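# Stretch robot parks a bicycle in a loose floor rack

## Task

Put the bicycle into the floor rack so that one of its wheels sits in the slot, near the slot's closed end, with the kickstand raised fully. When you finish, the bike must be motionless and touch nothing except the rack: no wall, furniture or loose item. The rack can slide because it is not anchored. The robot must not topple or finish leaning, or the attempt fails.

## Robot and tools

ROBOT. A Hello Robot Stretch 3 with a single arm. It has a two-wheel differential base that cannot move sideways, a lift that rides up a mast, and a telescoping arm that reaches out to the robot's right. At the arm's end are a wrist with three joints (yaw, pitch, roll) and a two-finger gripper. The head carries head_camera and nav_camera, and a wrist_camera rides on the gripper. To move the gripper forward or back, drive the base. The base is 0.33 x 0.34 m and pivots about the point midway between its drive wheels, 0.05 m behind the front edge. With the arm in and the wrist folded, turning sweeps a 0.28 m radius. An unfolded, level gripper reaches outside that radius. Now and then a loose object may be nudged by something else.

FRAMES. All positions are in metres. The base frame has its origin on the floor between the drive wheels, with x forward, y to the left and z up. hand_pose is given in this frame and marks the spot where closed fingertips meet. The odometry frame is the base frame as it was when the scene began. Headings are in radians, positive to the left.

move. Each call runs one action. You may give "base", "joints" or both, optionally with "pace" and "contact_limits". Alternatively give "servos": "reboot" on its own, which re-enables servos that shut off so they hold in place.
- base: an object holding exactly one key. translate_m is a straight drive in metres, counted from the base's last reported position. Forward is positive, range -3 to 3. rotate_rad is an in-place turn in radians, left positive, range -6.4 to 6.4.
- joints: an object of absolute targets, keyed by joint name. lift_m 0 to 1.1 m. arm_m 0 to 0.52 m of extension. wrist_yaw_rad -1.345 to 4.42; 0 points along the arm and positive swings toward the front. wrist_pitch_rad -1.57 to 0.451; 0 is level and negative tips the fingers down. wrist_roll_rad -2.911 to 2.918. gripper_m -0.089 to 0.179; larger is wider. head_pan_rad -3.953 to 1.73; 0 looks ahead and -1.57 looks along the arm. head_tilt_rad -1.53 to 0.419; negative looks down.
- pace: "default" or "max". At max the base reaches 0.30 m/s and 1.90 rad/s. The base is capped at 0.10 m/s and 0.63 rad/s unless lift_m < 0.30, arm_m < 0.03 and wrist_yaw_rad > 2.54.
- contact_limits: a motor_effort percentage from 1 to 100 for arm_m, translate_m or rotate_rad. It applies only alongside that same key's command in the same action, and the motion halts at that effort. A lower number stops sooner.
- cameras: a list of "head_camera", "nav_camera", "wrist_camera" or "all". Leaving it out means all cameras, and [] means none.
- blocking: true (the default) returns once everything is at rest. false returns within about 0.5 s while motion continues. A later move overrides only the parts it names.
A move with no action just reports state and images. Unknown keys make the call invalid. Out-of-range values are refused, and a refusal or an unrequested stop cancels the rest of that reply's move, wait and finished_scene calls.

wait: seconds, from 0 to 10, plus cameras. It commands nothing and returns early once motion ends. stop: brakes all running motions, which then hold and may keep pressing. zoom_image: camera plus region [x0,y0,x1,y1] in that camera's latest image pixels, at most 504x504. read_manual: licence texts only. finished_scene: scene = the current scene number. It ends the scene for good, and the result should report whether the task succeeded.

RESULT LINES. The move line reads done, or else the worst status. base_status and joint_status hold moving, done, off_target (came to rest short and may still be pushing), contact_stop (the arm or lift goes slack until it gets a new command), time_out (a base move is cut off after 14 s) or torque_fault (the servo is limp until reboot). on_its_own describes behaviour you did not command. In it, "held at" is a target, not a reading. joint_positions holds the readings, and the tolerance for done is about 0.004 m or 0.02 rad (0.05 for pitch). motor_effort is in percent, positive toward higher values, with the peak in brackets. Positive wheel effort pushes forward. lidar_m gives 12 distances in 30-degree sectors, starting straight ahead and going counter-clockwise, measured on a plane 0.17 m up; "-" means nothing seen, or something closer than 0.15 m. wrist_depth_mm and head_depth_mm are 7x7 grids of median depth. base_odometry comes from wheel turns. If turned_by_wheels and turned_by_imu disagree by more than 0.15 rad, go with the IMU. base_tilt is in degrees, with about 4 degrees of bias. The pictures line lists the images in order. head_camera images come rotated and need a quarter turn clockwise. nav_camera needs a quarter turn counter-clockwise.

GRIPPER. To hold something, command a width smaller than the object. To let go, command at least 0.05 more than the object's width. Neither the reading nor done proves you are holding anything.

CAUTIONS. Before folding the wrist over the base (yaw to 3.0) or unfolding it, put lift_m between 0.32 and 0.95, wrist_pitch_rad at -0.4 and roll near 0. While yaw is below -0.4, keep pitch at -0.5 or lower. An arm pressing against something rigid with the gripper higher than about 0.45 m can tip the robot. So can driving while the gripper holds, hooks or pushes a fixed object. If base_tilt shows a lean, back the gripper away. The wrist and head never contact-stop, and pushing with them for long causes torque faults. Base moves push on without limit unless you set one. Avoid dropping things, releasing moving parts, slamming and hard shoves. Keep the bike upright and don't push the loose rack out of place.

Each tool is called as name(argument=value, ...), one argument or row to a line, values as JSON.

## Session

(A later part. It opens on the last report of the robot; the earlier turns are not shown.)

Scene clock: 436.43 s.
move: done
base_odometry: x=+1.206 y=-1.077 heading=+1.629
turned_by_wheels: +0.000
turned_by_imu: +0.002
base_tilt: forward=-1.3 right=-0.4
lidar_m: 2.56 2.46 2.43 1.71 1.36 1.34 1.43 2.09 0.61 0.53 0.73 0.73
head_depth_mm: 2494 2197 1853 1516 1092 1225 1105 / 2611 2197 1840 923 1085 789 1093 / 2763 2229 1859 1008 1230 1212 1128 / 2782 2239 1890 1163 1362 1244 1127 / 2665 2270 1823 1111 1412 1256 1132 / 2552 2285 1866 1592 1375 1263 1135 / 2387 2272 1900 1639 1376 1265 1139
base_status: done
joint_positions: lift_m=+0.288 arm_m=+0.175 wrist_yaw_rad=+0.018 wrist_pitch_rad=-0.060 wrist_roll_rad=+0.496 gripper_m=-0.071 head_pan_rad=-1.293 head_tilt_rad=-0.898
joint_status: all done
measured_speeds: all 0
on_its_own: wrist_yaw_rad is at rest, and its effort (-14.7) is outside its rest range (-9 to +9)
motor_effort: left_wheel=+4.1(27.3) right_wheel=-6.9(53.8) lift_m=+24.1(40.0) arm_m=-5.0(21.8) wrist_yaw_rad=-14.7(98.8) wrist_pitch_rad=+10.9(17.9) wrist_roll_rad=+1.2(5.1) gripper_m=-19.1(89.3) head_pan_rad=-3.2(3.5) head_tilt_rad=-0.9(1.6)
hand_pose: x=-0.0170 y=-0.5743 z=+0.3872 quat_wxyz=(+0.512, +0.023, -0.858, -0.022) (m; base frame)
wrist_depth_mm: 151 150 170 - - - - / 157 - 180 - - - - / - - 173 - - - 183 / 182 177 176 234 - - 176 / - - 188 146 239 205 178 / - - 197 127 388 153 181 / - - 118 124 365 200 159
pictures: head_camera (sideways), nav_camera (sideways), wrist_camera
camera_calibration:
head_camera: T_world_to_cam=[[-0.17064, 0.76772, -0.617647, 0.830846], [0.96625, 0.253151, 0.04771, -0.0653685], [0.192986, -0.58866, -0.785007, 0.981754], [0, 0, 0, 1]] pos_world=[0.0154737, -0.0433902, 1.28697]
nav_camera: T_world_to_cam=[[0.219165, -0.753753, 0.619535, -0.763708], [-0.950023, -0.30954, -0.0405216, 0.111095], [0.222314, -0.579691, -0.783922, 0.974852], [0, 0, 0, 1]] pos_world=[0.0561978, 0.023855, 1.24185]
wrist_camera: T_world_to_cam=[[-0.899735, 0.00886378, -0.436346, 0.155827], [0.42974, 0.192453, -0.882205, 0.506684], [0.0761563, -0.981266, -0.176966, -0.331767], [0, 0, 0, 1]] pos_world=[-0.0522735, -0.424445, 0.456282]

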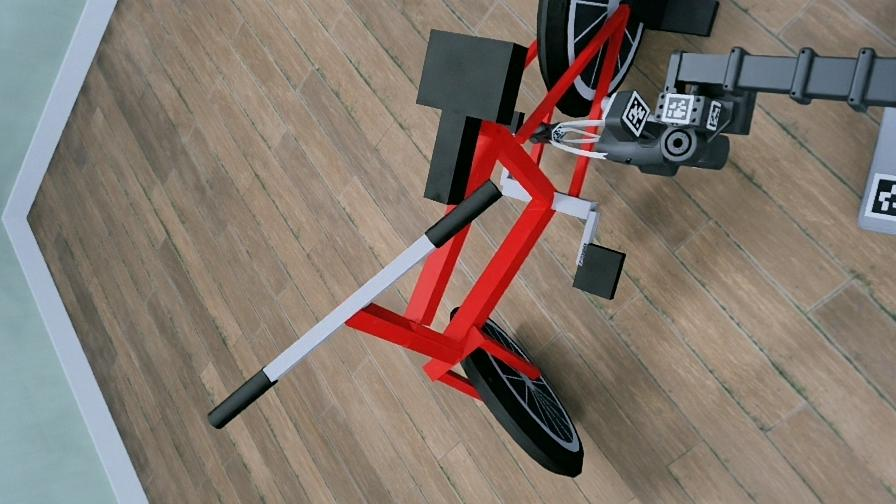

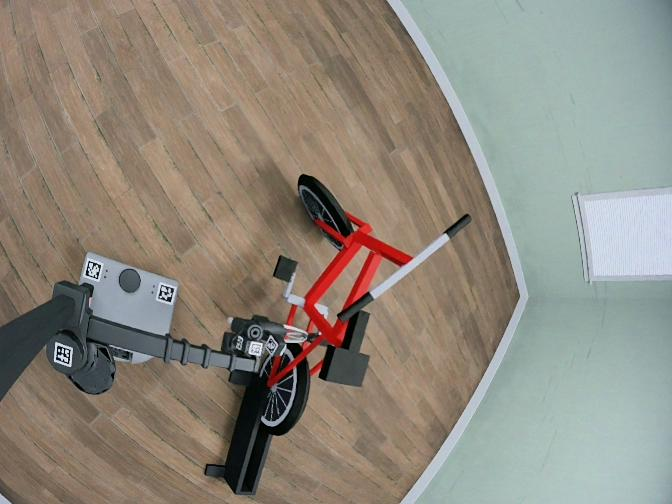

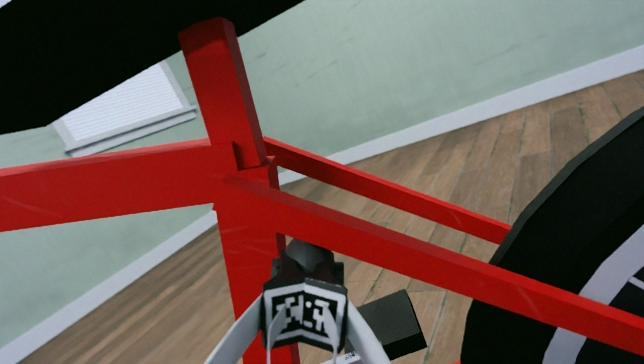

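move(
  joints={"gripper_m": 0.11},
  cameras=[],
)

move(
  joints={"arm_m": 0.04, "lift_m": 0.275, "wrist_pitch_rad": 0.0, "wrist_yaw_rad": 0.0},
  cameras=[],
)

move(
  base={"rotate_rad": -0.385},
  cameras=[],
)

move(
  base={"translate_m": 0.2},
  cameras=[],
)

move(
  base={"rotate_rad": 0.15},
  cameras=["head_camera", "wrist_camera", "nav_camera"],
)

Scene clock: 448.30 s.
move: done
base_odometry: x=+1.206 y=-1.077 heading=+1.629
turned_by_wheels: +0.000
turned_by_imu: +0.001
base_tilt: forward=-1.3 right=-0.4
lidar_m: 2.58 2.47 2.42 1.71 1.36 1.33 1.43 2.08 0.61 0.53 0.73 0.73
head_depth_mm: 2470 2211 1833 1531 1090 1220 1103 / 2619 2227 1853 925 1157 790 1095 / 2773 2236 1862 995 1195 1216 1130 / 2780 2234 1871 1510 1361 1252 1125 / 2687 2268 1833 1102 1407 1261 1133 / 2559 2288 1862 1589 1370 1265 1140 / 2394 2298 1905 1633 1378 1271 1143
base_status: not commanded
joint_positions: lift_m=+0.288 arm_m=+0.175 wrist_yaw_rad=+0.104 wrist_pitch_rad=-0.046 wrist_roll_rad=+0.515 gripper_m=+0.110 head_pan_rad=-1.293 head_tilt_rad=-0.898
joint_status: all done
measured_speeds: all 0
on_its_own: wrist_yaw_rad is held at +0.081, not at your +0.000, by its stall guard, which is still easing
motor_effort: left_wheel=+8.5(12.1) right_wheel=-13.0(21.0) lift_m=+22.3(22.7) arm_m=-11.7(15.0) wrist_yaw_rad=-20.2(54.9) wrist_pitch_rad=+8.6(11.0) wrist_roll_rad=-5.0(5.5) gripper_m=+4.4(88.4) head_pan_rad=-3.2(3.5) head_tilt_rad=-0.8(2.0)
hand_pose: x=+0.0049 y=-0.5735 z=+0.3907 quat_wxyz=(+0.504, +0.057, -0.862, +0.006) (m; base frame)
wrist_depth_mm: 159 156 158 - - - - / 168 177 171 - - - - / - - 178 229 - - - / 196 188 183 143 230 - 178 / - - - 192 143 229 177 / - 121 - 206 143 144 144 / 101 - 954 217 127 120 187
pictures: none
No camera images: "cameras" was empty.

Scene clock: 450.53 s.
move: done
base_odometry: x=+1.206 y=-1.077 heading=+1.629
turned_by_wheels: +0.000
turned_by_imu: -0.001
base_tilt: forward=-1.3 right=-0.5
lidar_m: 2.57 2.47 2.43 1.71 1.36 1.34 1.43 2.08 0.61 0.53 0.73 0.73
head_depth_mm: 2502 2214 1856 1525 1091 1226 1111 / 2621 2202 1852 926 1220 1189 699 / 2767 2226 1856 1011 1223 1218 944 / 2808 2233 1871 1154 1359 1252 1126 / 2686 2255 1845 1113 1414 1252 1139 / 2570 2275 1850 1589 1379 1267 1142 / 2395 2290 1902 1628 1385 1270 1140
base_status: not commanded
joint_positions: lift_m=+0.275 arm_m=+0.040 wrist_yaw_rad=+0.001 wrist_pitch_rad=-0.024 wrist_roll_rad=+0.506 gripper_m=+0.110 head_pan_rad=-1.293 head_tilt_rad=-0.898
joint_status: all done
measured_speeds: all 0
motor_effort: left_wheel=+2.3(8.6) right_wheel=-2.5(15.3) lift_m=+23.2(27.5) arm_m=-14.2(23.9) wrist_yaw_rad=-0.6(46.4) wrist_pitch_rad=+4.7(10.7) wrist_roll_rad=-2.5(5.3) gripper_m=+0.7(4.7) head_pan_rad=-2.6(3.6) head_tilt_rad=-1.2(1.9)
hand_pose: x=-0.0211 y=-0.4406 z=+0.3834 quat_wxyz=(+0.508, +0.007, -0.861, -0.010) (m; base frame)
wrist_depth_mm: - - 235 302 - - - / - 289 299 - - - 296 / - - 316 - - 303 292 / 322 322 324 316 371 308 301 / - - - - 292 311 318 / - 122 - 486 150 326 304 / 101 124 393 424 331 119 347
pictures: none
No camera images: "cameras" was empty.

Scene clock: 452.23 s.
move: done
base_odometry: x=+1.206 y=-1.077 heading=+1.244
turned_by_wheels: -0.385
turned_by_imu: -0.378
base_tilt: forward=-1.3 right=-0.5
lidar_m: 2.40 2.74 2.43 2.43 1.58 1.33 1.34 1.52 2.31 0.53 0.61 0.73
head_depth_mm: 2153 2208 1837 1570 1300 1247 1119 / 2225 2228 1857 1592 1228 1225 699 / 2349 2211 1850 1598 1187 1215 946 / 2427 2249 1875 934 1332 1231 1132 / 2523 2240 1882 1009 1335 1262 1133 / 2617 2255 1898 1610 1385 1248 1136 / 2710 2311 1902 1532 1370 1271 1142
base_status: done
joint_positions: lift_m=+0.275 arm_m=+0.040 wrist_yaw_rad=+0.001 wrist_pitch_rad=-0.024 wrist_roll_rad=+0.506 gripper_m=+0.110 head_pan_rad=-1.293 head_tilt_rad=-0.898
joint_status: not commanded
measured_speeds: all 0
motor_effort: left_wheel=+3.9(9.0) right_wheel=-5.0(7.8) lift_m=+25.3(25.7) arm_m=-13.2(15.0) wrist_yaw_rad=-1.1(2.1) wrist_pitch_rad=+4.3(4.7) wrist_roll_rad=-2.2(2.7) gripper_m=-0.2(0.9) head_pan_rad=-2.7(3.7) head_tilt_rad=-1.2(1.7)
hand_pose: x=-0.0211 y=-0.4406 z=+0.3834 quat_wxyz=(+0.508, +0.007, -0.861, -0.010) (m; base frame)
wrist_depth_mm: - - - - - - - / - - - - - - - / 238 - - - - - - / - - - - - - 598 / - - - 355 381 862 473 / 294 122 341 360 377 432 471 / 101 291 317 357 383 119 458
pictures: none
No camera images: "cameras" was empty.

Scene clock: 455.37 s.
move: done
base_odometry: x=+1.270 y=-0.888 heading=+1.244
turned_by_wheels: +0.000
turned_by_imu: +0.001
base_tilt: forward=-1.3 right=-0.5
lidar_m: 2.21 2.53 2.38 2.38 1.80 1.53 1.53 1.73 0.64 0.52 0.58 0.55
head_depth_mm: 2180 2193 1836 1588 1143 1237 1117 / 2248 2226 1864 910 1161 1187 701 / 2380 2225 1857 1605 1150 1208 946 / 2477 2257 1876 1618 1347 1212 1131 / 2574 2240 1886 1554 1365 1247 1128 / 2658 2254 1898 1557 1064 1264 1132 / 2729 2284 1899 1625 1426 1211 1145
base_status: done
joint_positions: lift_m=+0.275 arm_m=+0.040 wrist_yaw_rad=+0.001 wrist_pitch_rad=-0.024 wrist_roll_rad=+0.506 gripper_m=+0.110 head_pan_rad=-1.293 head_tilt_rad=-0.898
joint_status: not commanded
measured_speeds: all 0
motor_effort: left_wheel=+2.9(8.9) right_wheel=+0.0(4.0) lift_m=+28.1(28.6) arm_m=-11.6(14.0) wrist_yaw_rad=-1.5(3.4) wrist_pitch_rad=+4.3(4.7) wrist_roll_rad=-2.3(2.6) gripper_m=+0.9(1.4) head_pan_rad=-2.2(3.5) head_tilt_rad=-1.1(1.8)
hand_pose: x=-0.0211 y=-0.4406 z=+0.3834 quat_wxyz=(+0.508, +0.007, -0.861, -0.010) (m; base frame)
wrist_depth_mm: - - 212 - - - - / 226 236 278 - - - - / 229 - - - - 348 944 / 238 251 266 - 331 351 389 / - - 280 - 292 353 400 / - 122 284 - 330 344 384 / 100 - 290 431 335 119 391
pictures: none
No camera images: "cameras" was empty.

Scene clock: 456.53 s.
move: done
base_odometry: x=+1.270 y=-0.888 heading=+1.394
turned_by_wheels: +0.150
turned_by_imu: +0.147
base_tilt: forward=-1.3 right=-0.5
lidar_m: 2.23 2.60 2.37 2.40 1.67 1.53 1.54 1.91 0.52 0.53 0.57 0.54
head_depth_mm: 2274 2203 1842 900 1042 1242 1115 / 2387 2199 1856 1590 1187 1136 701 / 2503 2254 1854 1609 1157 1214 945 / 2584 2236 1872 1548 1362 1231 1127 / 2758 2247 1887 1557 1344 1259 1134 / 2732 2257 1847 1626 1165 1238 1133 / 2532 2262 1907 1645 1434 1246 1137
base_status: done
joint_positions: lift_m=+0.275 arm_m=+0.040 wrist_yaw_rad=+0.001 wrist_pitch_rad=-0.024 wrist_roll_rad=+0.506 gripper_m=+0.110 head_pan_rad=-1.293 head_tilt_rad=-0.898
joint_status: not commanded
measured_speeds: all 0
motor_effort: left_wheel=-4.4(7.8) right_wheel=+4.6(7.1) lift_m=+29.1(29.8) arm_m=-11.1(11.8) wrist_yaw_rad=-1.4(2.2) wrist_pitch_rad=+4.2(4.7) wrist_roll_rad=-2.1(2.5) gripper_m=+0.0(1.8) head_pan_rad=-2.5(3.6) head_tilt_rad=-1.1(1.8)
hand_pose: x=-0.0211 y=-0.4406 z=+0.3834 quat_wxyz=(+0.508, +0.007, -0.861, -0.010) (m; base frame)
wrist_depth_mm: - 230 233 257 - - - / - 232 - - - - 306 / - 246 250 261 - 312 302 / 233 - - 276 - 292 313 / - - - 283 - 306 315 / - 121 - 291 416 312 321 / 101 124 954 366 369 119 342
pictures: head_camera (sideways), nav_camera (sideways), wrist_camera
camera_calibration:
head_camera: T_world_to_cam=[[-0.170636, 0.767721, -0.617647, 0.830846], [0.966251, 0.253146, 0.04771, -0.0653685], [0.192983, -0.588661, -0.785007, 0.981754], [0, 0, 0, 1]] pos_world=[0.0154734, -0.0433903, 1.28697]
nav_camera: T_world_to_cam=[[0.219162, -0.753754, 0.619535, -0.763707], [-0.950024, -0.309535, -0.0405216, 0.111095], [0.222311, -0.579692, -0.783923, 0.974852], [0, 0, 0, 1]] pos_world=[0.0561979, 0.0238548, 1.24185]
wrist_camera: T_world_to_cam=[[-0.894975, 0.00779892, -0.446048, 0.152642], [0.441871, 0.15309, -0.883919, 0.462995], [0.061392, -0.988181, -0.140458, -0.218276], [0, 0, 0, 1]] pos_world=[-0.0545729, -0.287767, 0.446677]

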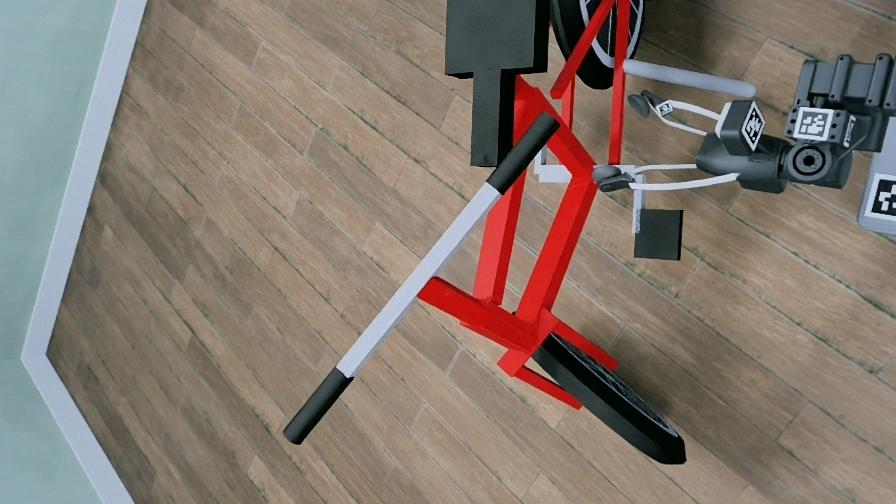

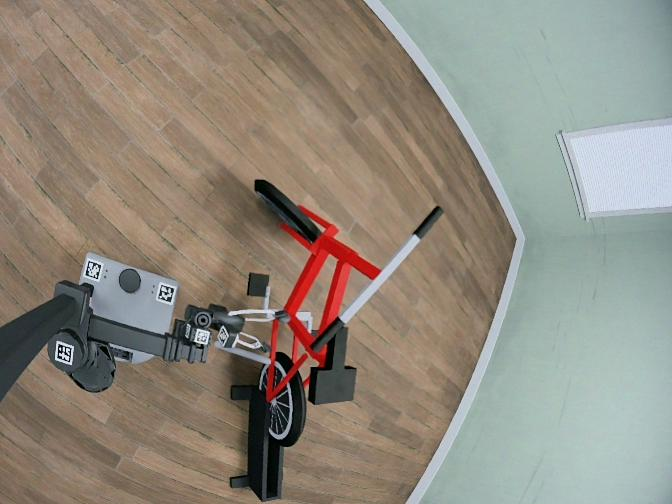

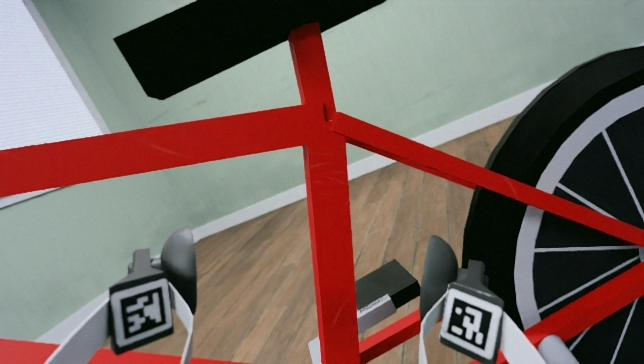

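move(
  base={"translate_m": -0.012},
  joints={"arm_m": 0.15},
  cameras=["wrist_camera"],
)

Scene clock: 462.33 s.
move: done
base_odometry: x=+1.268 y=-0.900 heading=+1.394
turned_by_wheels: +0.000
turned_by_imu: +0.000
base_tilt: forward=-1.4 right=-0.4
lidar_m: 2.25 2.60 2.39 2.40 1.66 1.52 1.53 1.89 0.52 0.52 0.58 0.55
head_depth_mm: 2271 2218 1855 902 1052 1240 1103 / 2417 2203 1853 1595 1107 782 800 / 2532 2237 1848 1599 1140 1206 1123 / 2626 2236 1886 1571 1358 1229 1131 / 2750 2257 1891 990 1348 1261 1135 / 2765 2263 1832 1621 1128 1262 1139 / 2553 2260 1917 1630 1429 1255 1144
base_status: done
joint_positions: lift_m=+0.275 arm_m=+0.150 wrist_yaw_rad=+0.001 wrist_pitch_rad=-0.023 wrist_roll_rad=+0.506 gripper_m=+0.110 head_pan_rad=-1.293 head_tilt_rad=-0.898
joint_status: all done
measured_speeds: all 0
motor_effort: left_wheel=-2.8(8.2) right_wheel=+0.1(3.5) lift_m=+32.8(34.5) arm_m=+16.3(22.5) wrist_yaw_rad=-0.8(2.9) wrist_pitch_rad=+4.3(4.6) wrist_roll_rad=-2.5(2.6) gripper_m=+0.3(1.5) head_pan_rad=-2.5(3.7) head_tilt_rad=-0.9(1.6)
hand_pose: x=-0.0211 y=-0.5506 z=+0.3835 quat_wxyz=(+0.508, +0.007, -0.861, -0.010) (m; base frame)
wrist_depth_mm: 125 139 166 - - - - / - - - - - - - / - 142 146 150 - - 202 / 137 142 152 158 128 - 193 / - - - 161 - 783 151 / - 121 - 168 147 207 194 / 101 - 969 171 316 119 199
pictures: wrist_camera
camera_calibration:
wrist_camera: T_world_to_cam=[[-0.894975, 0.00769793, -0.446051, 0.153474], [0.441881, 0.152756, -0.883972, 0.479763], [0.0613323, -0.988234, -0.140115, -0.327136], [0, 0, 0, 1]] pos_world=[-0.0545792, -0.397756, 0.446718]

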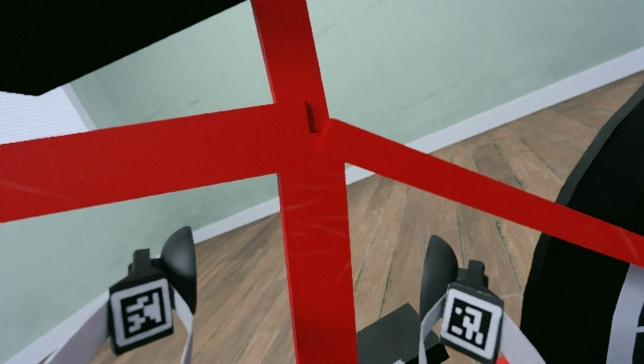

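move(
  joints={"arm_m": 0.187},
  cameras=[],
)

move(
  joints={"gripper_m": -0.06},
  cameras=[],
)

move(
  base={"translate_m": -0.08},
  joints={"gripper_m": -0.075, "lift_m": 0.281},
  cameras=["wrist_camera", "head_camera", "nav_camera"],
)

Scene clock: 466.80 s.
move: done
base_odometry: x=+1.268 y=-0.900 heading=+1.394
turned_by_wheels: +0.000
turned_by_imu: +0.000
base_tilt: forward=-1.4 right=-0.5
lidar_m: 2.24 2.60 2.39 2.41 1.66 1.51 1.53 1.90 0.52 0.52 0.58 0.55
head_depth_mm: 2252 2200 1855 906 1054 1227 1102 / 2385 2238 1875 1591 947 801 946 / 2553 2233 1857 1608 1134 1221 1130 / 2621 2253 1868 1580 1366 1236 1130 / 2689 2251 1907 986 1335 1260 1132 / 2745 2278 1843 1628 1129 1253 1134 / 2532 2293 1891 1631 1430 1253 1133
base_status: not commanded
joint_positions: lift_m=+0.275 arm_m=+0.187 wrist_yaw_rad=+0.001 wrist_pitch_rad=-0.023 wrist_roll_rad=+0.506 gripper_m=+0.110 head_pan_rad=-1.293 head_tilt_rad=-0.898
joint_status: all done
measured_speeds: all 0
motor_effort: left_wheel=-2.6(3.0) right_wheel=+0.3(0.5) lift_m=+33.2(33.8) arm_m=+15.1(20.3) wrist_yaw_rad=-0.2(2.1) wrist_pitch_rad=+4.3(4.5) wrist_roll_rad=-2.3(2.5) gripper_m=+0.6(0.8) head_pan_rad=-3.4(3.5) head_tilt_rad=-1.4(1.7)
hand_pose: x=-0.0211 y=-0.5876 z=+0.3835 quat_wxyz=(+0.508, +0.007, -0.861, -0.010) (m; base frame)
wrist_depth_mm: 124 - 112 - - - - / - - - 118 - - - / - 107 111 119 - - - / 104 108 113 119 86 - 907 / - - - 122 - 734 101 / - 122 - 126 148 636 164 / 101 - - 130 316 117 168
pictures: none
No camera images: "cameras" was empty.

Scene clock: 469.03 s.
move: done
base_odometry: x=+1.268 y=-0.900 heading=+1.394
turned_by_wheels: +0.000
turned_by_imu: +0.000
base_tilt: forward=-1.3 right=-0.4
lidar_m: 2.24 2.60 2.38 2.41 1.66 1.52 1.53 1.90 0.52 0.52 0.58 0.55
head_depth_mm: 2259 2188 1847 902 1051 1224 1104 / 2375 2219 1854 1595 948 803 945 / 2520 2238 1876 1602 1143 1214 1125 / 2655 2252 1867 1581 1356 1231 1126 / 2729 2256 1885 924 1345 1259 1130 / 2735 2252 1843 1616 1120 1268 1129 / 2548 2290 1902 1623 1425 1252 1146
base_status: not commanded
joint_positions: lift_m=+0.275 arm_m=+0.187 wrist_yaw_rad=-0.009 wrist_pitch_rad=-0.028 wrist_roll_rad=+0.496 gripper_m=-0.059 head_pan_rad=-1.293 head_tilt_rad=-0.898
joint_status: all done
measured_speeds: all 0
motor_effort: left_wheel=-2.4(3.2) right_wheel=+3.2(3.5) lift_m=+32.0(34.1) arm_m=+13.0(15.9) wrist_yaw_rad=+7.0(8.3) wrist_pitch_rad=+5.3(5.4) wrist_roll_rad=+1.3(2.6) gripper_m=-32.7(99.0) head_pan_rad=-2.1(3.5) head_tilt_rad=-0.9(1.9)
hand_pose: x=-0.0237 y=-0.5874 z=+0.3823 quat_wxyz=(+0.512, +0.004, -0.859, -0.015) (m; base frame)
wrist_depth_mm: 127 - 111 - - - - / - - 114 - - - - / 103 107 111 92 - - - / 104 108 113 119 88 - 900 / - - - 123 - 98 103 / - - 126 127 700 686 163 / - - 125 129 124 569 169
pictures: none
No camera images: "cameras" was empty.

Scene clock: 471.03 s.
move: off_target
base_odometry: x=+1.254 y=-0.979 heading=+1.395
turned_by_wheels: +0.001
turned_by_imu: +0.001
base_tilt: forward=-1.3 right=-0.5
lidar_m: 2.32 2.63 2.41 2.37 1.57 1.45 1.46 1.80 0.60 0.51 0.67 0.66
head_depth_mm: 2241 2198 1839 1529 1056 1229 1100 / 2360 2222 1860 1596 988 795 948 / 2522 2244 1861 1610 1175 1218 1124 / 2593 2242 1882 1524 1334 1257 1130 / 2739 2263 1887 1060 1393 1259 1133 / 2762 2273 1859 1622 1339 1258 1125 / 2608 2301 1921 1624 1395 1274 1139
base_status: done
joint_positions: lift_m=+0.281 arm_m=+0.187 wrist_yaw_rad=+0.041 wrist_pitch_rad=-0.030 wrist_roll_rad=+0.484 gripper_m=-0.071 head_pan_rad=-1.293 head_tilt_rad=-0.898
joint_status: gripper_m off_target (ended at -0.071, target -0.075); the others done
measured_speeds: all 0
on_its_own: wrist_yaw_rad is at rest, and its effort (-36.1) is outside its rest range (-9 to +9)
motor_effort: left_wheel=+9.6(26.7) right_wheel=-19.2(50.3) lift_m=+34.0(39.0) arm_m=-5.1(14.1) wrist_yaw_rad=-36.1(96.1) wrist_pitch_rad=+5.6(11.3) wrist_roll_rad=+5.1(5.7) gripper_m=-24.1(97.2) head_pan_rad=-2.2(3.7) head_tilt_rad=-0.8(1.6)
hand_pose: x=-0.0109 y=-0.5872 z=+0.3879 quat_wxyz=(+0.518, +0.026, -0.855, -0.002) (m; base frame)
wrist_depth_mm: 115 134 122 - - - - / 152 - 128 - - - - / - - 131 186 - - - / 134 133 134 98 189 - 913 / - - - 140 101 112 201 / - - 127 142 770 105 108 / - - 122 156 307 576 161
pictures: head_camera (sideways), nav_camera (sideways), wrist_camera
camera_calibration:
head_camera: T_world_to_cam=[[-0.170636, 0.767721, -0.617647, 0.830846], [0.966251, 0.253146, 0.04771, -0.0653685], [0.192983, -0.588661, -0.785007, 0.981754], [0, 0, 0, 1]] pos_world=[0.0154735, -0.0433903, 1.28697]
nav_camera: T_world_to_cam=[[0.219162, -0.753754, 0.619535, -0.763708], [-0.950024, -0.309536, -0.0405216, 0.111095], [0.222311, -0.579692, -0.783922, 0.974852], [0, 0, 0, 1]] pos_world=[0.0561979, 0.0238548, 1.24185]
wrist_camera: T_world_to_cam=[[-0.904508, -0.0264238, -0.425637, 0.136831], [0.414972, 0.175536, -0.89274, 0.501177], [0.0983043, -0.984118, -0.147809, -0.35756], [0, 0, 0, 1]] pos_world=[-0.0490603, -0.436241, 0.452811]

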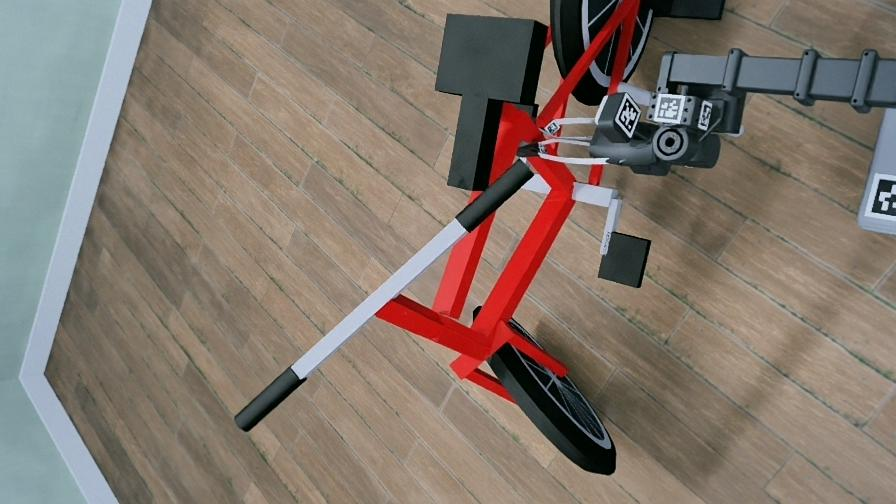

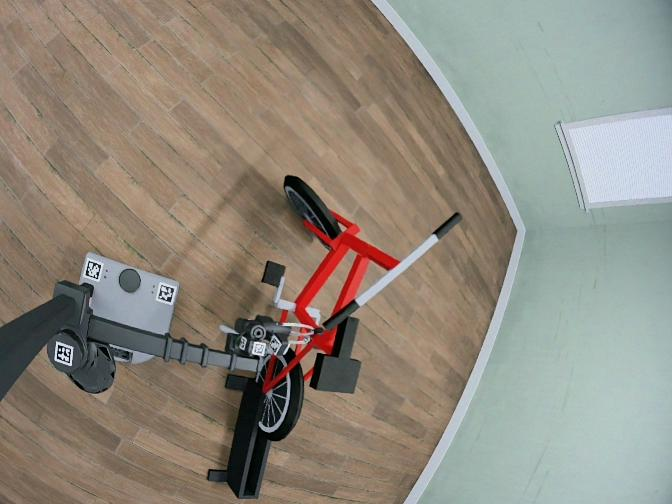

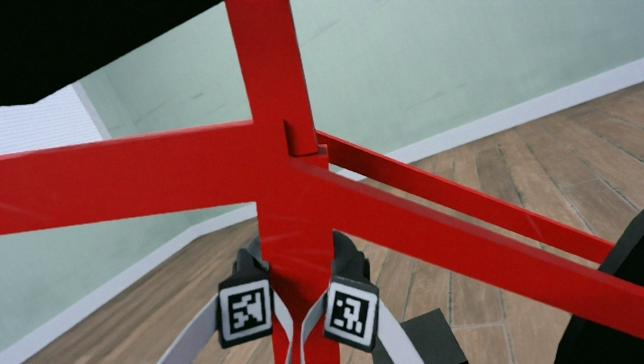

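move(
  base={"translate_m": -0.08},
  joints={"gripper_m": -0.079, "arm_m": 0.195, "wrist_yaw_rad": -0.04},
  cameras=["wrist_camera", "head_camera", "nav_camera"],
)

zoom_image(
  camera="nav_camera",
  region=[170, 250, 400, 504],
)

Scene clock: 475.37 s.
move: off_target
base_odometry: x=+1.240 y=-1.057 heading=+1.395
turned_by_wheels: +0.000
turned_by_imu: +0.001
base_tilt: forward=-1.3 right=-0.5
lidar_m: 2.39 2.66 2.44 2.27 1.49 1.37 1.38 1.72 0.58 0.51 0.76 2.37
head_depth_mm: 2212 2199 1841 1500 1049 1200 1106 / 2319 2229 1857 1593 1007 806 942 / 2456 2239 1847 1507 1188 1217 1128 / 2598 2251 1879 1145 1368 1260 1121 / 2717 2256 1846 1185 1415 1257 1125 / 2795 2267 1883 1620 1392 1263 1144 / 2651 2288 1895 1629 1417 1258 1137
base_status: done
joint_positions: lift_m=+0.281 arm_m=+0.195 wrist_yaw_rad=-0.014 wrist_pitch_rad=-0.018 wrist_roll_rad=+0.488 gripper_m=-0.075 head_pan_rad=-1.293 head_tilt_rad=-0.898
joint_status: wrist_yaw_rad off_target (ended at -0.014, target -0.040); gripper_m off_target (ended at -0.075, target -0.079); the others done
measured_speeds: all 0
on_its_own: wrist_yaw_rad is at rest, and its effort (-22.6) is outside its rest range (-9 to +9)
motor_effort: left_wheel=+5.5(26.5) right_wheel=-12.7(49.1) lift_m=+19.1(25.9) arm_m=-16.5(24.3) wrist_yaw_rad=-22.6(94.5) wrist_pitch_rad=+3.1(6.3) wrist_roll_rad=+3.5(5.2) gripper_m=-22.5(78.4) head_pan_rad=-2.9(3.6) head_tilt_rad=-0.9(1.9)
hand_pose: x=-0.0250 y=-0.5957 z=+0.3910 quat_wxyz=(+0.515, -0.001, -0.857, -0.011) (m; base frame)
wrist_depth_mm: 130 129 129 - - - - / 138 - 135 - - - - / - - 144 189 - - - / 160 155 147 144 190 - 915 / - - - 106 108 737 672 / - - 127 130 106 104 151 / - - 122 128 323 310 102
pictures: head_camera (sideways), nav_camera (sideways), wrist_camera
camera_calibration:
head_camera: T_world_to_cam=[[-0.170636, 0.767721, -0.617647, 0.830846], [0.966251, 0.253145, 0.04771, -0.0653685], [0.192982, -0.588661, -0.785007, 0.981754], [0, 0, 0, 1]] pos_world=[0.0154734, -0.0433903, 1.28697]
nav_camera: T_world_to_cam=[[0.219161, -0.753754, 0.619535, -0.763708], [-0.950024, -0.309535, -0.0405216, 0.111095], [0.222311, -0.579693, -0.783922, 0.974852], [0, 0, 0, 1]] pos_world=[0.0561979, 0.0238548, 1.24185]
wrist_camera: T_world_to_cam=[[-0.902645, 0.0185044, -0.429988, 0.153652], [0.428103, 0.14139, -0.892601, 0.491215], [0.0442788, -0.989781, -0.135546, -0.373546], [0, 0, 0, 1]] pos_world=[-0.0550569, -0.442024, 0.453895]

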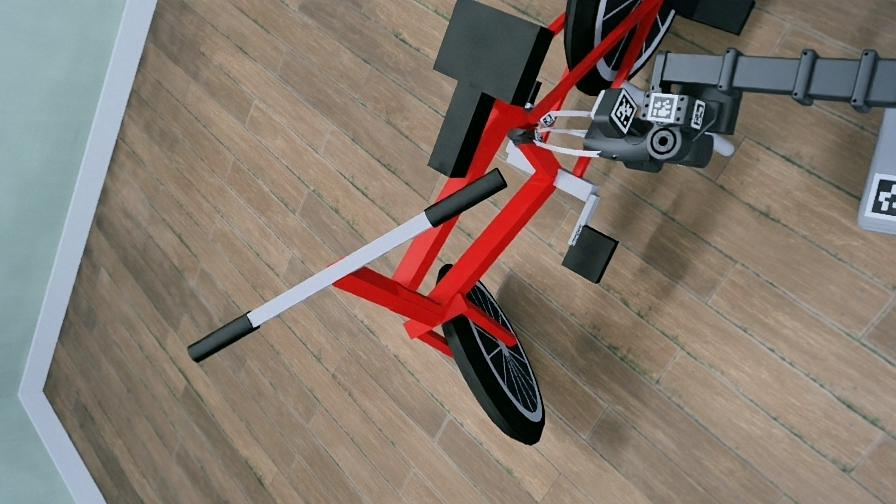

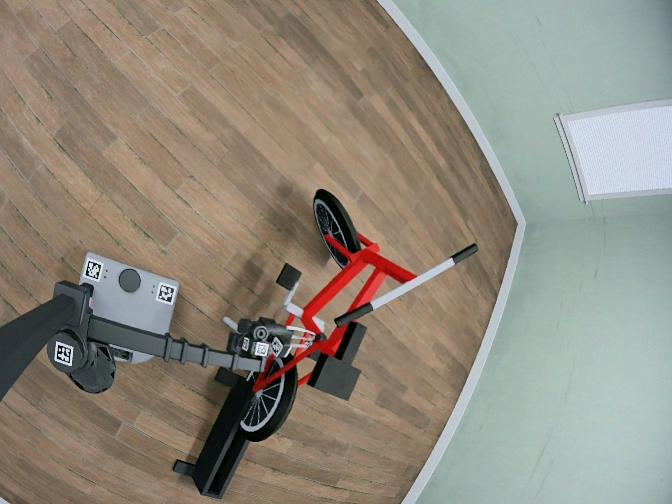

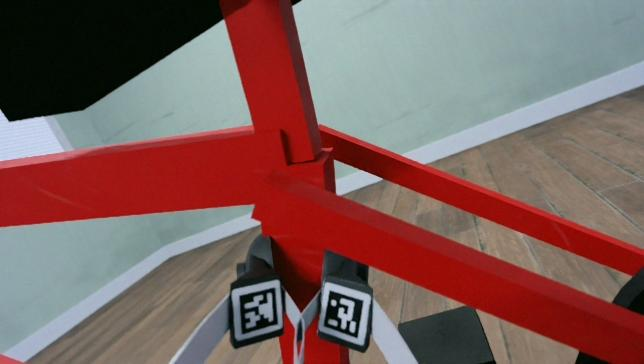

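Scaled by 1.984 from the camera's 672x504 image, which has a finer 792x594 frame.

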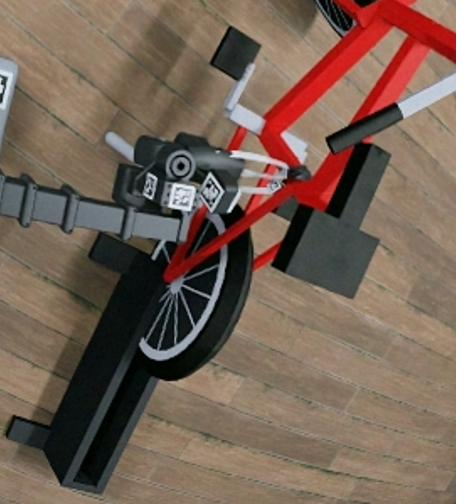

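move(
  joints={"gripper_m": 0.11},
  cameras=[],
)

move(
  joints={"arm_m": 0.04, "lift_m": 0.275, "wrist_pitch_rad": 0.0, "wrist_yaw_rad": 0.0},
  cameras=[],
)

move(
  base={"rotate_rad": -0.24},
  cameras=[],
)

move(
  base={"translate_m": 0.12},
  cameras=["wrist_camera", "nav_camera"],
)

Scene clock: 487.00 s.
move: done
base_odometry: x=+1.240 y=-1.057 heading=+1.395
turned_by_wheels: +0.000
turned_by_imu: +0.000
base_tilt: forward=-1.3 right=-0.5
lidar_m: 2.40 2.66 2.44 2.27 1.49 1.37 1.38 1.72 0.58 0.51 0.76 2.38
head_depth_mm: 2179 2207 1864 908 1054 1206 1098 / 2343 2228 1863 995 1014 807 942 / 2475 2246 1865 1002 1179 1211 1127 / 2589 2263 1867 1150 1365 1256 1134 / 2709 2272 1841 1174 1416 1258 1131 / 2825 2258 1905 1622 1384 1259 1137 / 2674 2288 1902 1635 1422 1266 1141
base_status: not commanded
joint_positions: lift_m=+0.281 arm_m=+0.195 wrist_yaw_rad=+0.002 wrist_pitch_rad=-0.016 wrist_roll_rad=+0.496 gripper_m=+0.110 head_pan_rad=-1.293 head_tilt_rad=-0.898
joint_status: all done
measured_speeds: all 0
on_its_own: wrist_yaw_rad is held at +0.003, not at your -0.040, by its stall guard, which is not easing now
motor_effort: left_wheel=+0.8(2.6) right_wheel=-1.1(3.7) lift_m=+20.4(20.8) arm_m=+10.1(12.4) wrist_yaw_rad=+0.9(3.2) wrist_pitch_rad=+3.1(3.1) wrist_roll_rad=+1.3(3.7) gripper_m=+1.0(80.1) head_pan_rad=-3.2(3.7) head_tilt_rad=-1.6(1.6)
hand_pose: x=-0.0209 y=-0.5958 z=+0.3915 quat_wxyz=(+0.512, +0.005, -0.859, -0.006) (m; base frame)
wrist_depth_mm: 135 131 133 - - - - / 144 182 140 - - - - / - - 147 189 - - - / 167 159 151 116 192 - 926 / - - - 108 107 190 188 / - 121 - 165 107 105 149 / 101 - 970 175 314 116 103
pictures: none
No camera images: "cameras" was empty.

Scene clock: 489.40 s.
move: done
base_odometry: x=+1.240 y=-1.057 heading=+1.395
turned_by_wheels: +0.000
turned_by_imu: +0.000
base_tilt: forward=-1.3 right=-0.5
lidar_m: 2.40 2.67 2.44 2.28 1.50 1.37 1.38 1.71 0.58 0.51 0.76 2.37
head_depth_mm: 2191 2193 1836 907 1051 1224 1114 / 2339 2217 1841 992 1194 1210 702 / 2492 2223 1866 1512 1188 1212 944 / 2598 2248 1857 1147 1360 1256 1134 / 2757 2280 1840 1179 1412 1253 1137 / 2812 2272 1891 1623 1384 1264 1137 / 2672 2298 1905 1635 1418 1262 1141
base_status: not commanded
joint_positions: lift_m=+0.275 arm_m=+0.040 wrist_yaw_rad=+0.001 wrist_pitch_rad=-0.018 wrist_roll_rad=+0.498 gripper_m=+0.110 head_pan_rad=-1.293 head_tilt_rad=-0.898
joint_status: all done
measured_speeds: all 0
motor_effort: left_wheel=+0.6(1.3) right_wheel=-1.1(1.4) lift_m=+20.1(23.2) arm_m=-15.2(21.4) wrist_yaw_rad=-0.9(4.3) wrist_pitch_rad=+3.3(5.2) wrist_roll_rad=+0.3(1.3) gripper_m=+0.7(1.3) head_pan_rad=-3.0(3.5) head_tilt_rad=-1.2(1.8)
hand_pose: x=-0.0212 y=-0.4407 z=+0.3849 quat_wxyz=(+0.512, +0.005, -0.859, -0.008) (m; base frame)
wrist_depth_mm: - - 272 274 - - - / - - 292 - - - - / - - 315 311 - - 248 / 365 - - 307 263 278 256 / 399 - - - - 255 267 / - 122 - 360 149 293 283 / 101 391 384 386 603 120 282
pictures: none
No camera images: "cameras" was empty.

Scene clock: 490.80 s.
move: done
base_odometry: x=+1.240 y=-1.057 heading=+1.155
turned_by_wheels: -0.240
turned_by_imu: -0.235
base_tilt: forward=-1.3 right=-0.5
lidar_m: 2.37 2.59 2.47 2.44 1.72 1.38 1.37 1.49 0.60 0.51 0.76 0.77
head_depth_mm: 2080 2212 1848 1580 1119 1225 1118 / 2165 2196 1859 1561 1103 1223 699 / 2247 2225 1863 917 1329 1173 944 / 2350 2246 1870 1012 1336 1257 1132 / 2430 2261 1863 1553 1347 1259 1139 / 2509 2262 1878 1094 1390 1262 1134 / 2577 2293 1863 1629 1353 1264 1141
base_status: done
joint_positions: lift_m=+0.275 arm_m=+0.040 wrist_yaw_rad=+0.001 wrist_pitch_rad=-0.018 wrist_roll_rad=+0.498 gripper_m=+0.110 head_pan_rad=-1.293 head_tilt_rad=-0.898
joint_status: not commanded
measured_speeds: all 0
motor_effort: left_wheel=+4.1(7.5) right_wheel=-5.0(7.8) lift_m=+20.1(20.9) arm_m=-14.7(16.0) wrist_yaw_rad=-1.4(2.8) wrist_pitch_rad=+3.1(3.6) wrist_roll_rad=+0.6(0.9) gripper_m=-0.3(1.2) head_pan_rad=-2.6(3.5) head_tilt_rad=-1.0(1.6)
hand_pose: x=-0.0212 y=-0.4407 z=+0.3849 quat_wxyz=(+0.512, +0.005, -0.859, -0.008) (m; base frame)
wrist_depth_mm: - 217 - - - - - / - 222 346 - - - - / 271 286 - - - 296 - / - 303 - - 294 292 296 / 299 291 361 362 296 302 306 / - 121 - 303 149 313 318 / 101 124 465 341 323 117 315
pictures: none
No camera images: "cameras" was empty.

Scene clock: 493.13 s.
move: done
base_odometry: x=+1.289 y=-0.948 heading=+1.155
turned_by_wheels: +0.000
turned_by_imu: +0.001
base_tilt: forward=-1.3 right=-0.5
lidar_m: 2.26 2.46 2.45 2.43 1.83 1.50 1.49 1.62 0.60 0.52 0.69 0.68
head_depth_mm: 2092 2205 1830 1547 1086 1215 1120 / 2174 2210 1857 965 1206 1198 702 / 2248 2231 1870 1516 1171 1213 949 / 2338 2250 1866 1515 1339 1252 1129 / 2436 2250 1893 1068 1405 1259 1137 / 2561 2286 1853 1617 1337 1259 1137 / 2605 2255 1901 1640 1378 1260 1141
base_status: done
joint_positions: lift_m=+0.275 arm_m=+0.040 wrist_yaw_rad=+0.001 wrist_pitch_rad=-0.018 wrist_roll_rad=+0.498 gripper_m=+0.110 head_pan_rad=-1.293 head_tilt_rad=-0.898
joint_status: not commanded
measured_speeds: all 0
motor_effort: left_wheel=+2.5(8.8) right_wheel=+0.0(4.0) lift_m=+20.6(21.4) arm_m=-14.3(15.2) wrist_yaw_rad=-0.7(2.1) wrist_pitch_rad=+3.2(3.6) wrist_roll_rad=+0.8(0.9) gripper_m=+0.3(1.5) head_pan_rad=-2.7(3.8) head_tilt_rad=-0.9(1.7)
hand_pose: x=-0.0212 y=-0.4407 z=+0.3849 quat_wxyz=(+0.512, +0.005, -0.859, -0.008) (m; base frame)
wrist_depth_mm: - - 260 277 - - - / - 269 280 - - - 292 / - - 291 - - 298 286 / 292 289 - 298 354 298 296 / - - - - - 300 306 / - 122 - 433 445 313 304 / 101 327 921 397 397 119 334
pictures: nav_camera (sideways), wrist_camera
camera_calibration:
nav_camera: T_world_to_cam=[[0.219162, -0.753754, 0.619535, -0.763708], [-0.950024, -0.309535, -0.0405216, 0.111095], [0.222311, -0.579692, -0.783922, 0.974852], [0, 0, 0, 1]] pos_world=[0.0561979, 0.0238548, 1.24185]
wrist_camera: T_world_to_cam=[[-0.898849, 0.00526338, -0.438226, 0.149045], [0.434103, 0.148058, -0.888613, 0.463752], [0.0602058, -0.988965, -0.135367, -0.220566], [0, 0, 0, 1]] pos_world=[-0.0540676, -0.287579, 0.447554]

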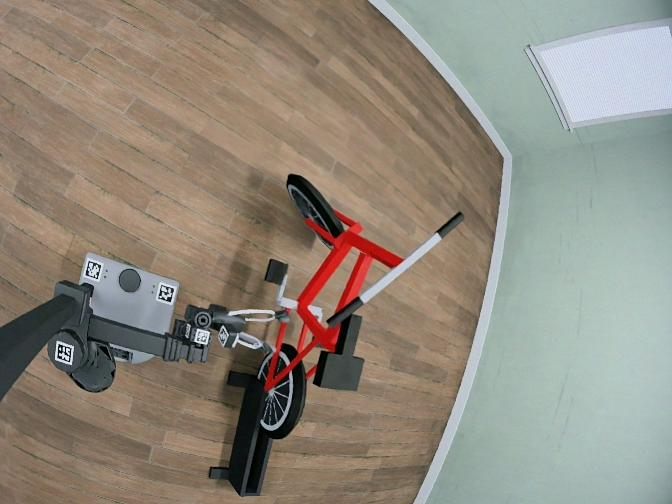

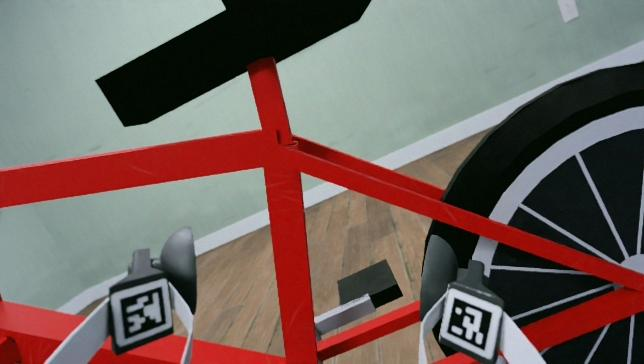

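move(
  base={"translate_m": 0.017},
  joints={"arm_m": 0.16},
  cameras=["wrist_camera"],
)

Scene clock: 498.63 s.
move: done
base_odometry: x=+1.295 y=-0.932 heading=+1.155
turned_by_wheels: +0.000
turned_by_imu: +0.000
base_tilt: forward=-1.3 right=-0.4
lidar_m: 2.24 2.45 2.45 2.42 1.85 1.52 1.50 1.63 0.60 0.52 0.67 0.67
head_depth_mm: 2097 2203 1847 1487 1076 1226 1106 / 2191 2208 1845 1600 1142 789 944 / 2247 2238 1868 1605 1174 1203 1128 / 2346 2248 1870 1514 1382 1249 1133 / 2412 2253 1886 1069 1403 1257 1131 / 2545 2273 1862 1617 1343 1257 1142 / 2597 2280 1903 1640 1400 1266 1132
base_status: done
joint_positions: lift_m=+0.275 arm_m=+0.160 wrist_yaw_rad=+0.001 wrist_pitch_rad=-0.018 wrist_roll_rad=+0.498 gripper_m=+0.110 head_pan_rad=-1.293 head_tilt_rad=-0.898
joint_status: all done
measured_speeds: all 0
motor_effort: left_wheel=+3.8(8.9) right_wheel=+1.0(3.6) lift_m=+23.0(23.4) arm_m=+16.3(24.1) wrist_yaw_rad=-1.6(1.8) wrist_pitch_rad=+3.4(3.7) wrist_roll_rad=+0.4(0.9) gripper_m=+0.3(1.3) head_pan_rad=-3.0(3.7) head_tilt_rad=-1.2(1.7)
hand_pose: x=-0.0212 y=-0.5607 z=+0.3849 quat_wxyz=(+0.512, +0.005, -0.859, -0.008) (m; base frame)
wrist_depth_mm: 148 148 158 - - - - / 152 - - - - - - / - - 168 228 - - - / 168 170 171 136 228 - 187 / - - - 183 147 144 180 / - 121 - 189 147 204 151 / 101 - - 197 325 118 194
pictures: wrist_camera
camera_calibration:
wrist_camera: T_world_to_cam=[[-0.898849, 0.00529574, -0.438226, 0.149686], [0.434108, 0.148042, -0.888613, 0.481514], [0.0601701, -0.988967, -0.135367, -0.339245], [0, 0, 0, 1]] pos_world=[-0.0540713, -0.407579, 0.447554]

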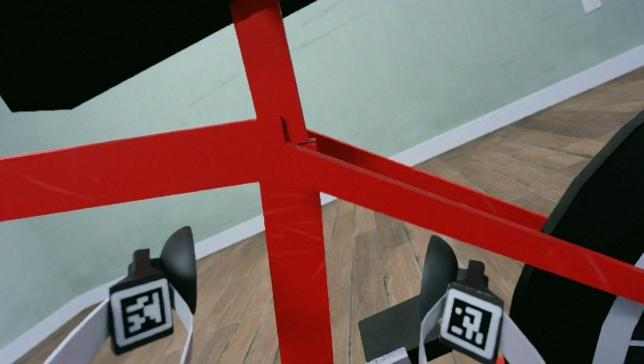

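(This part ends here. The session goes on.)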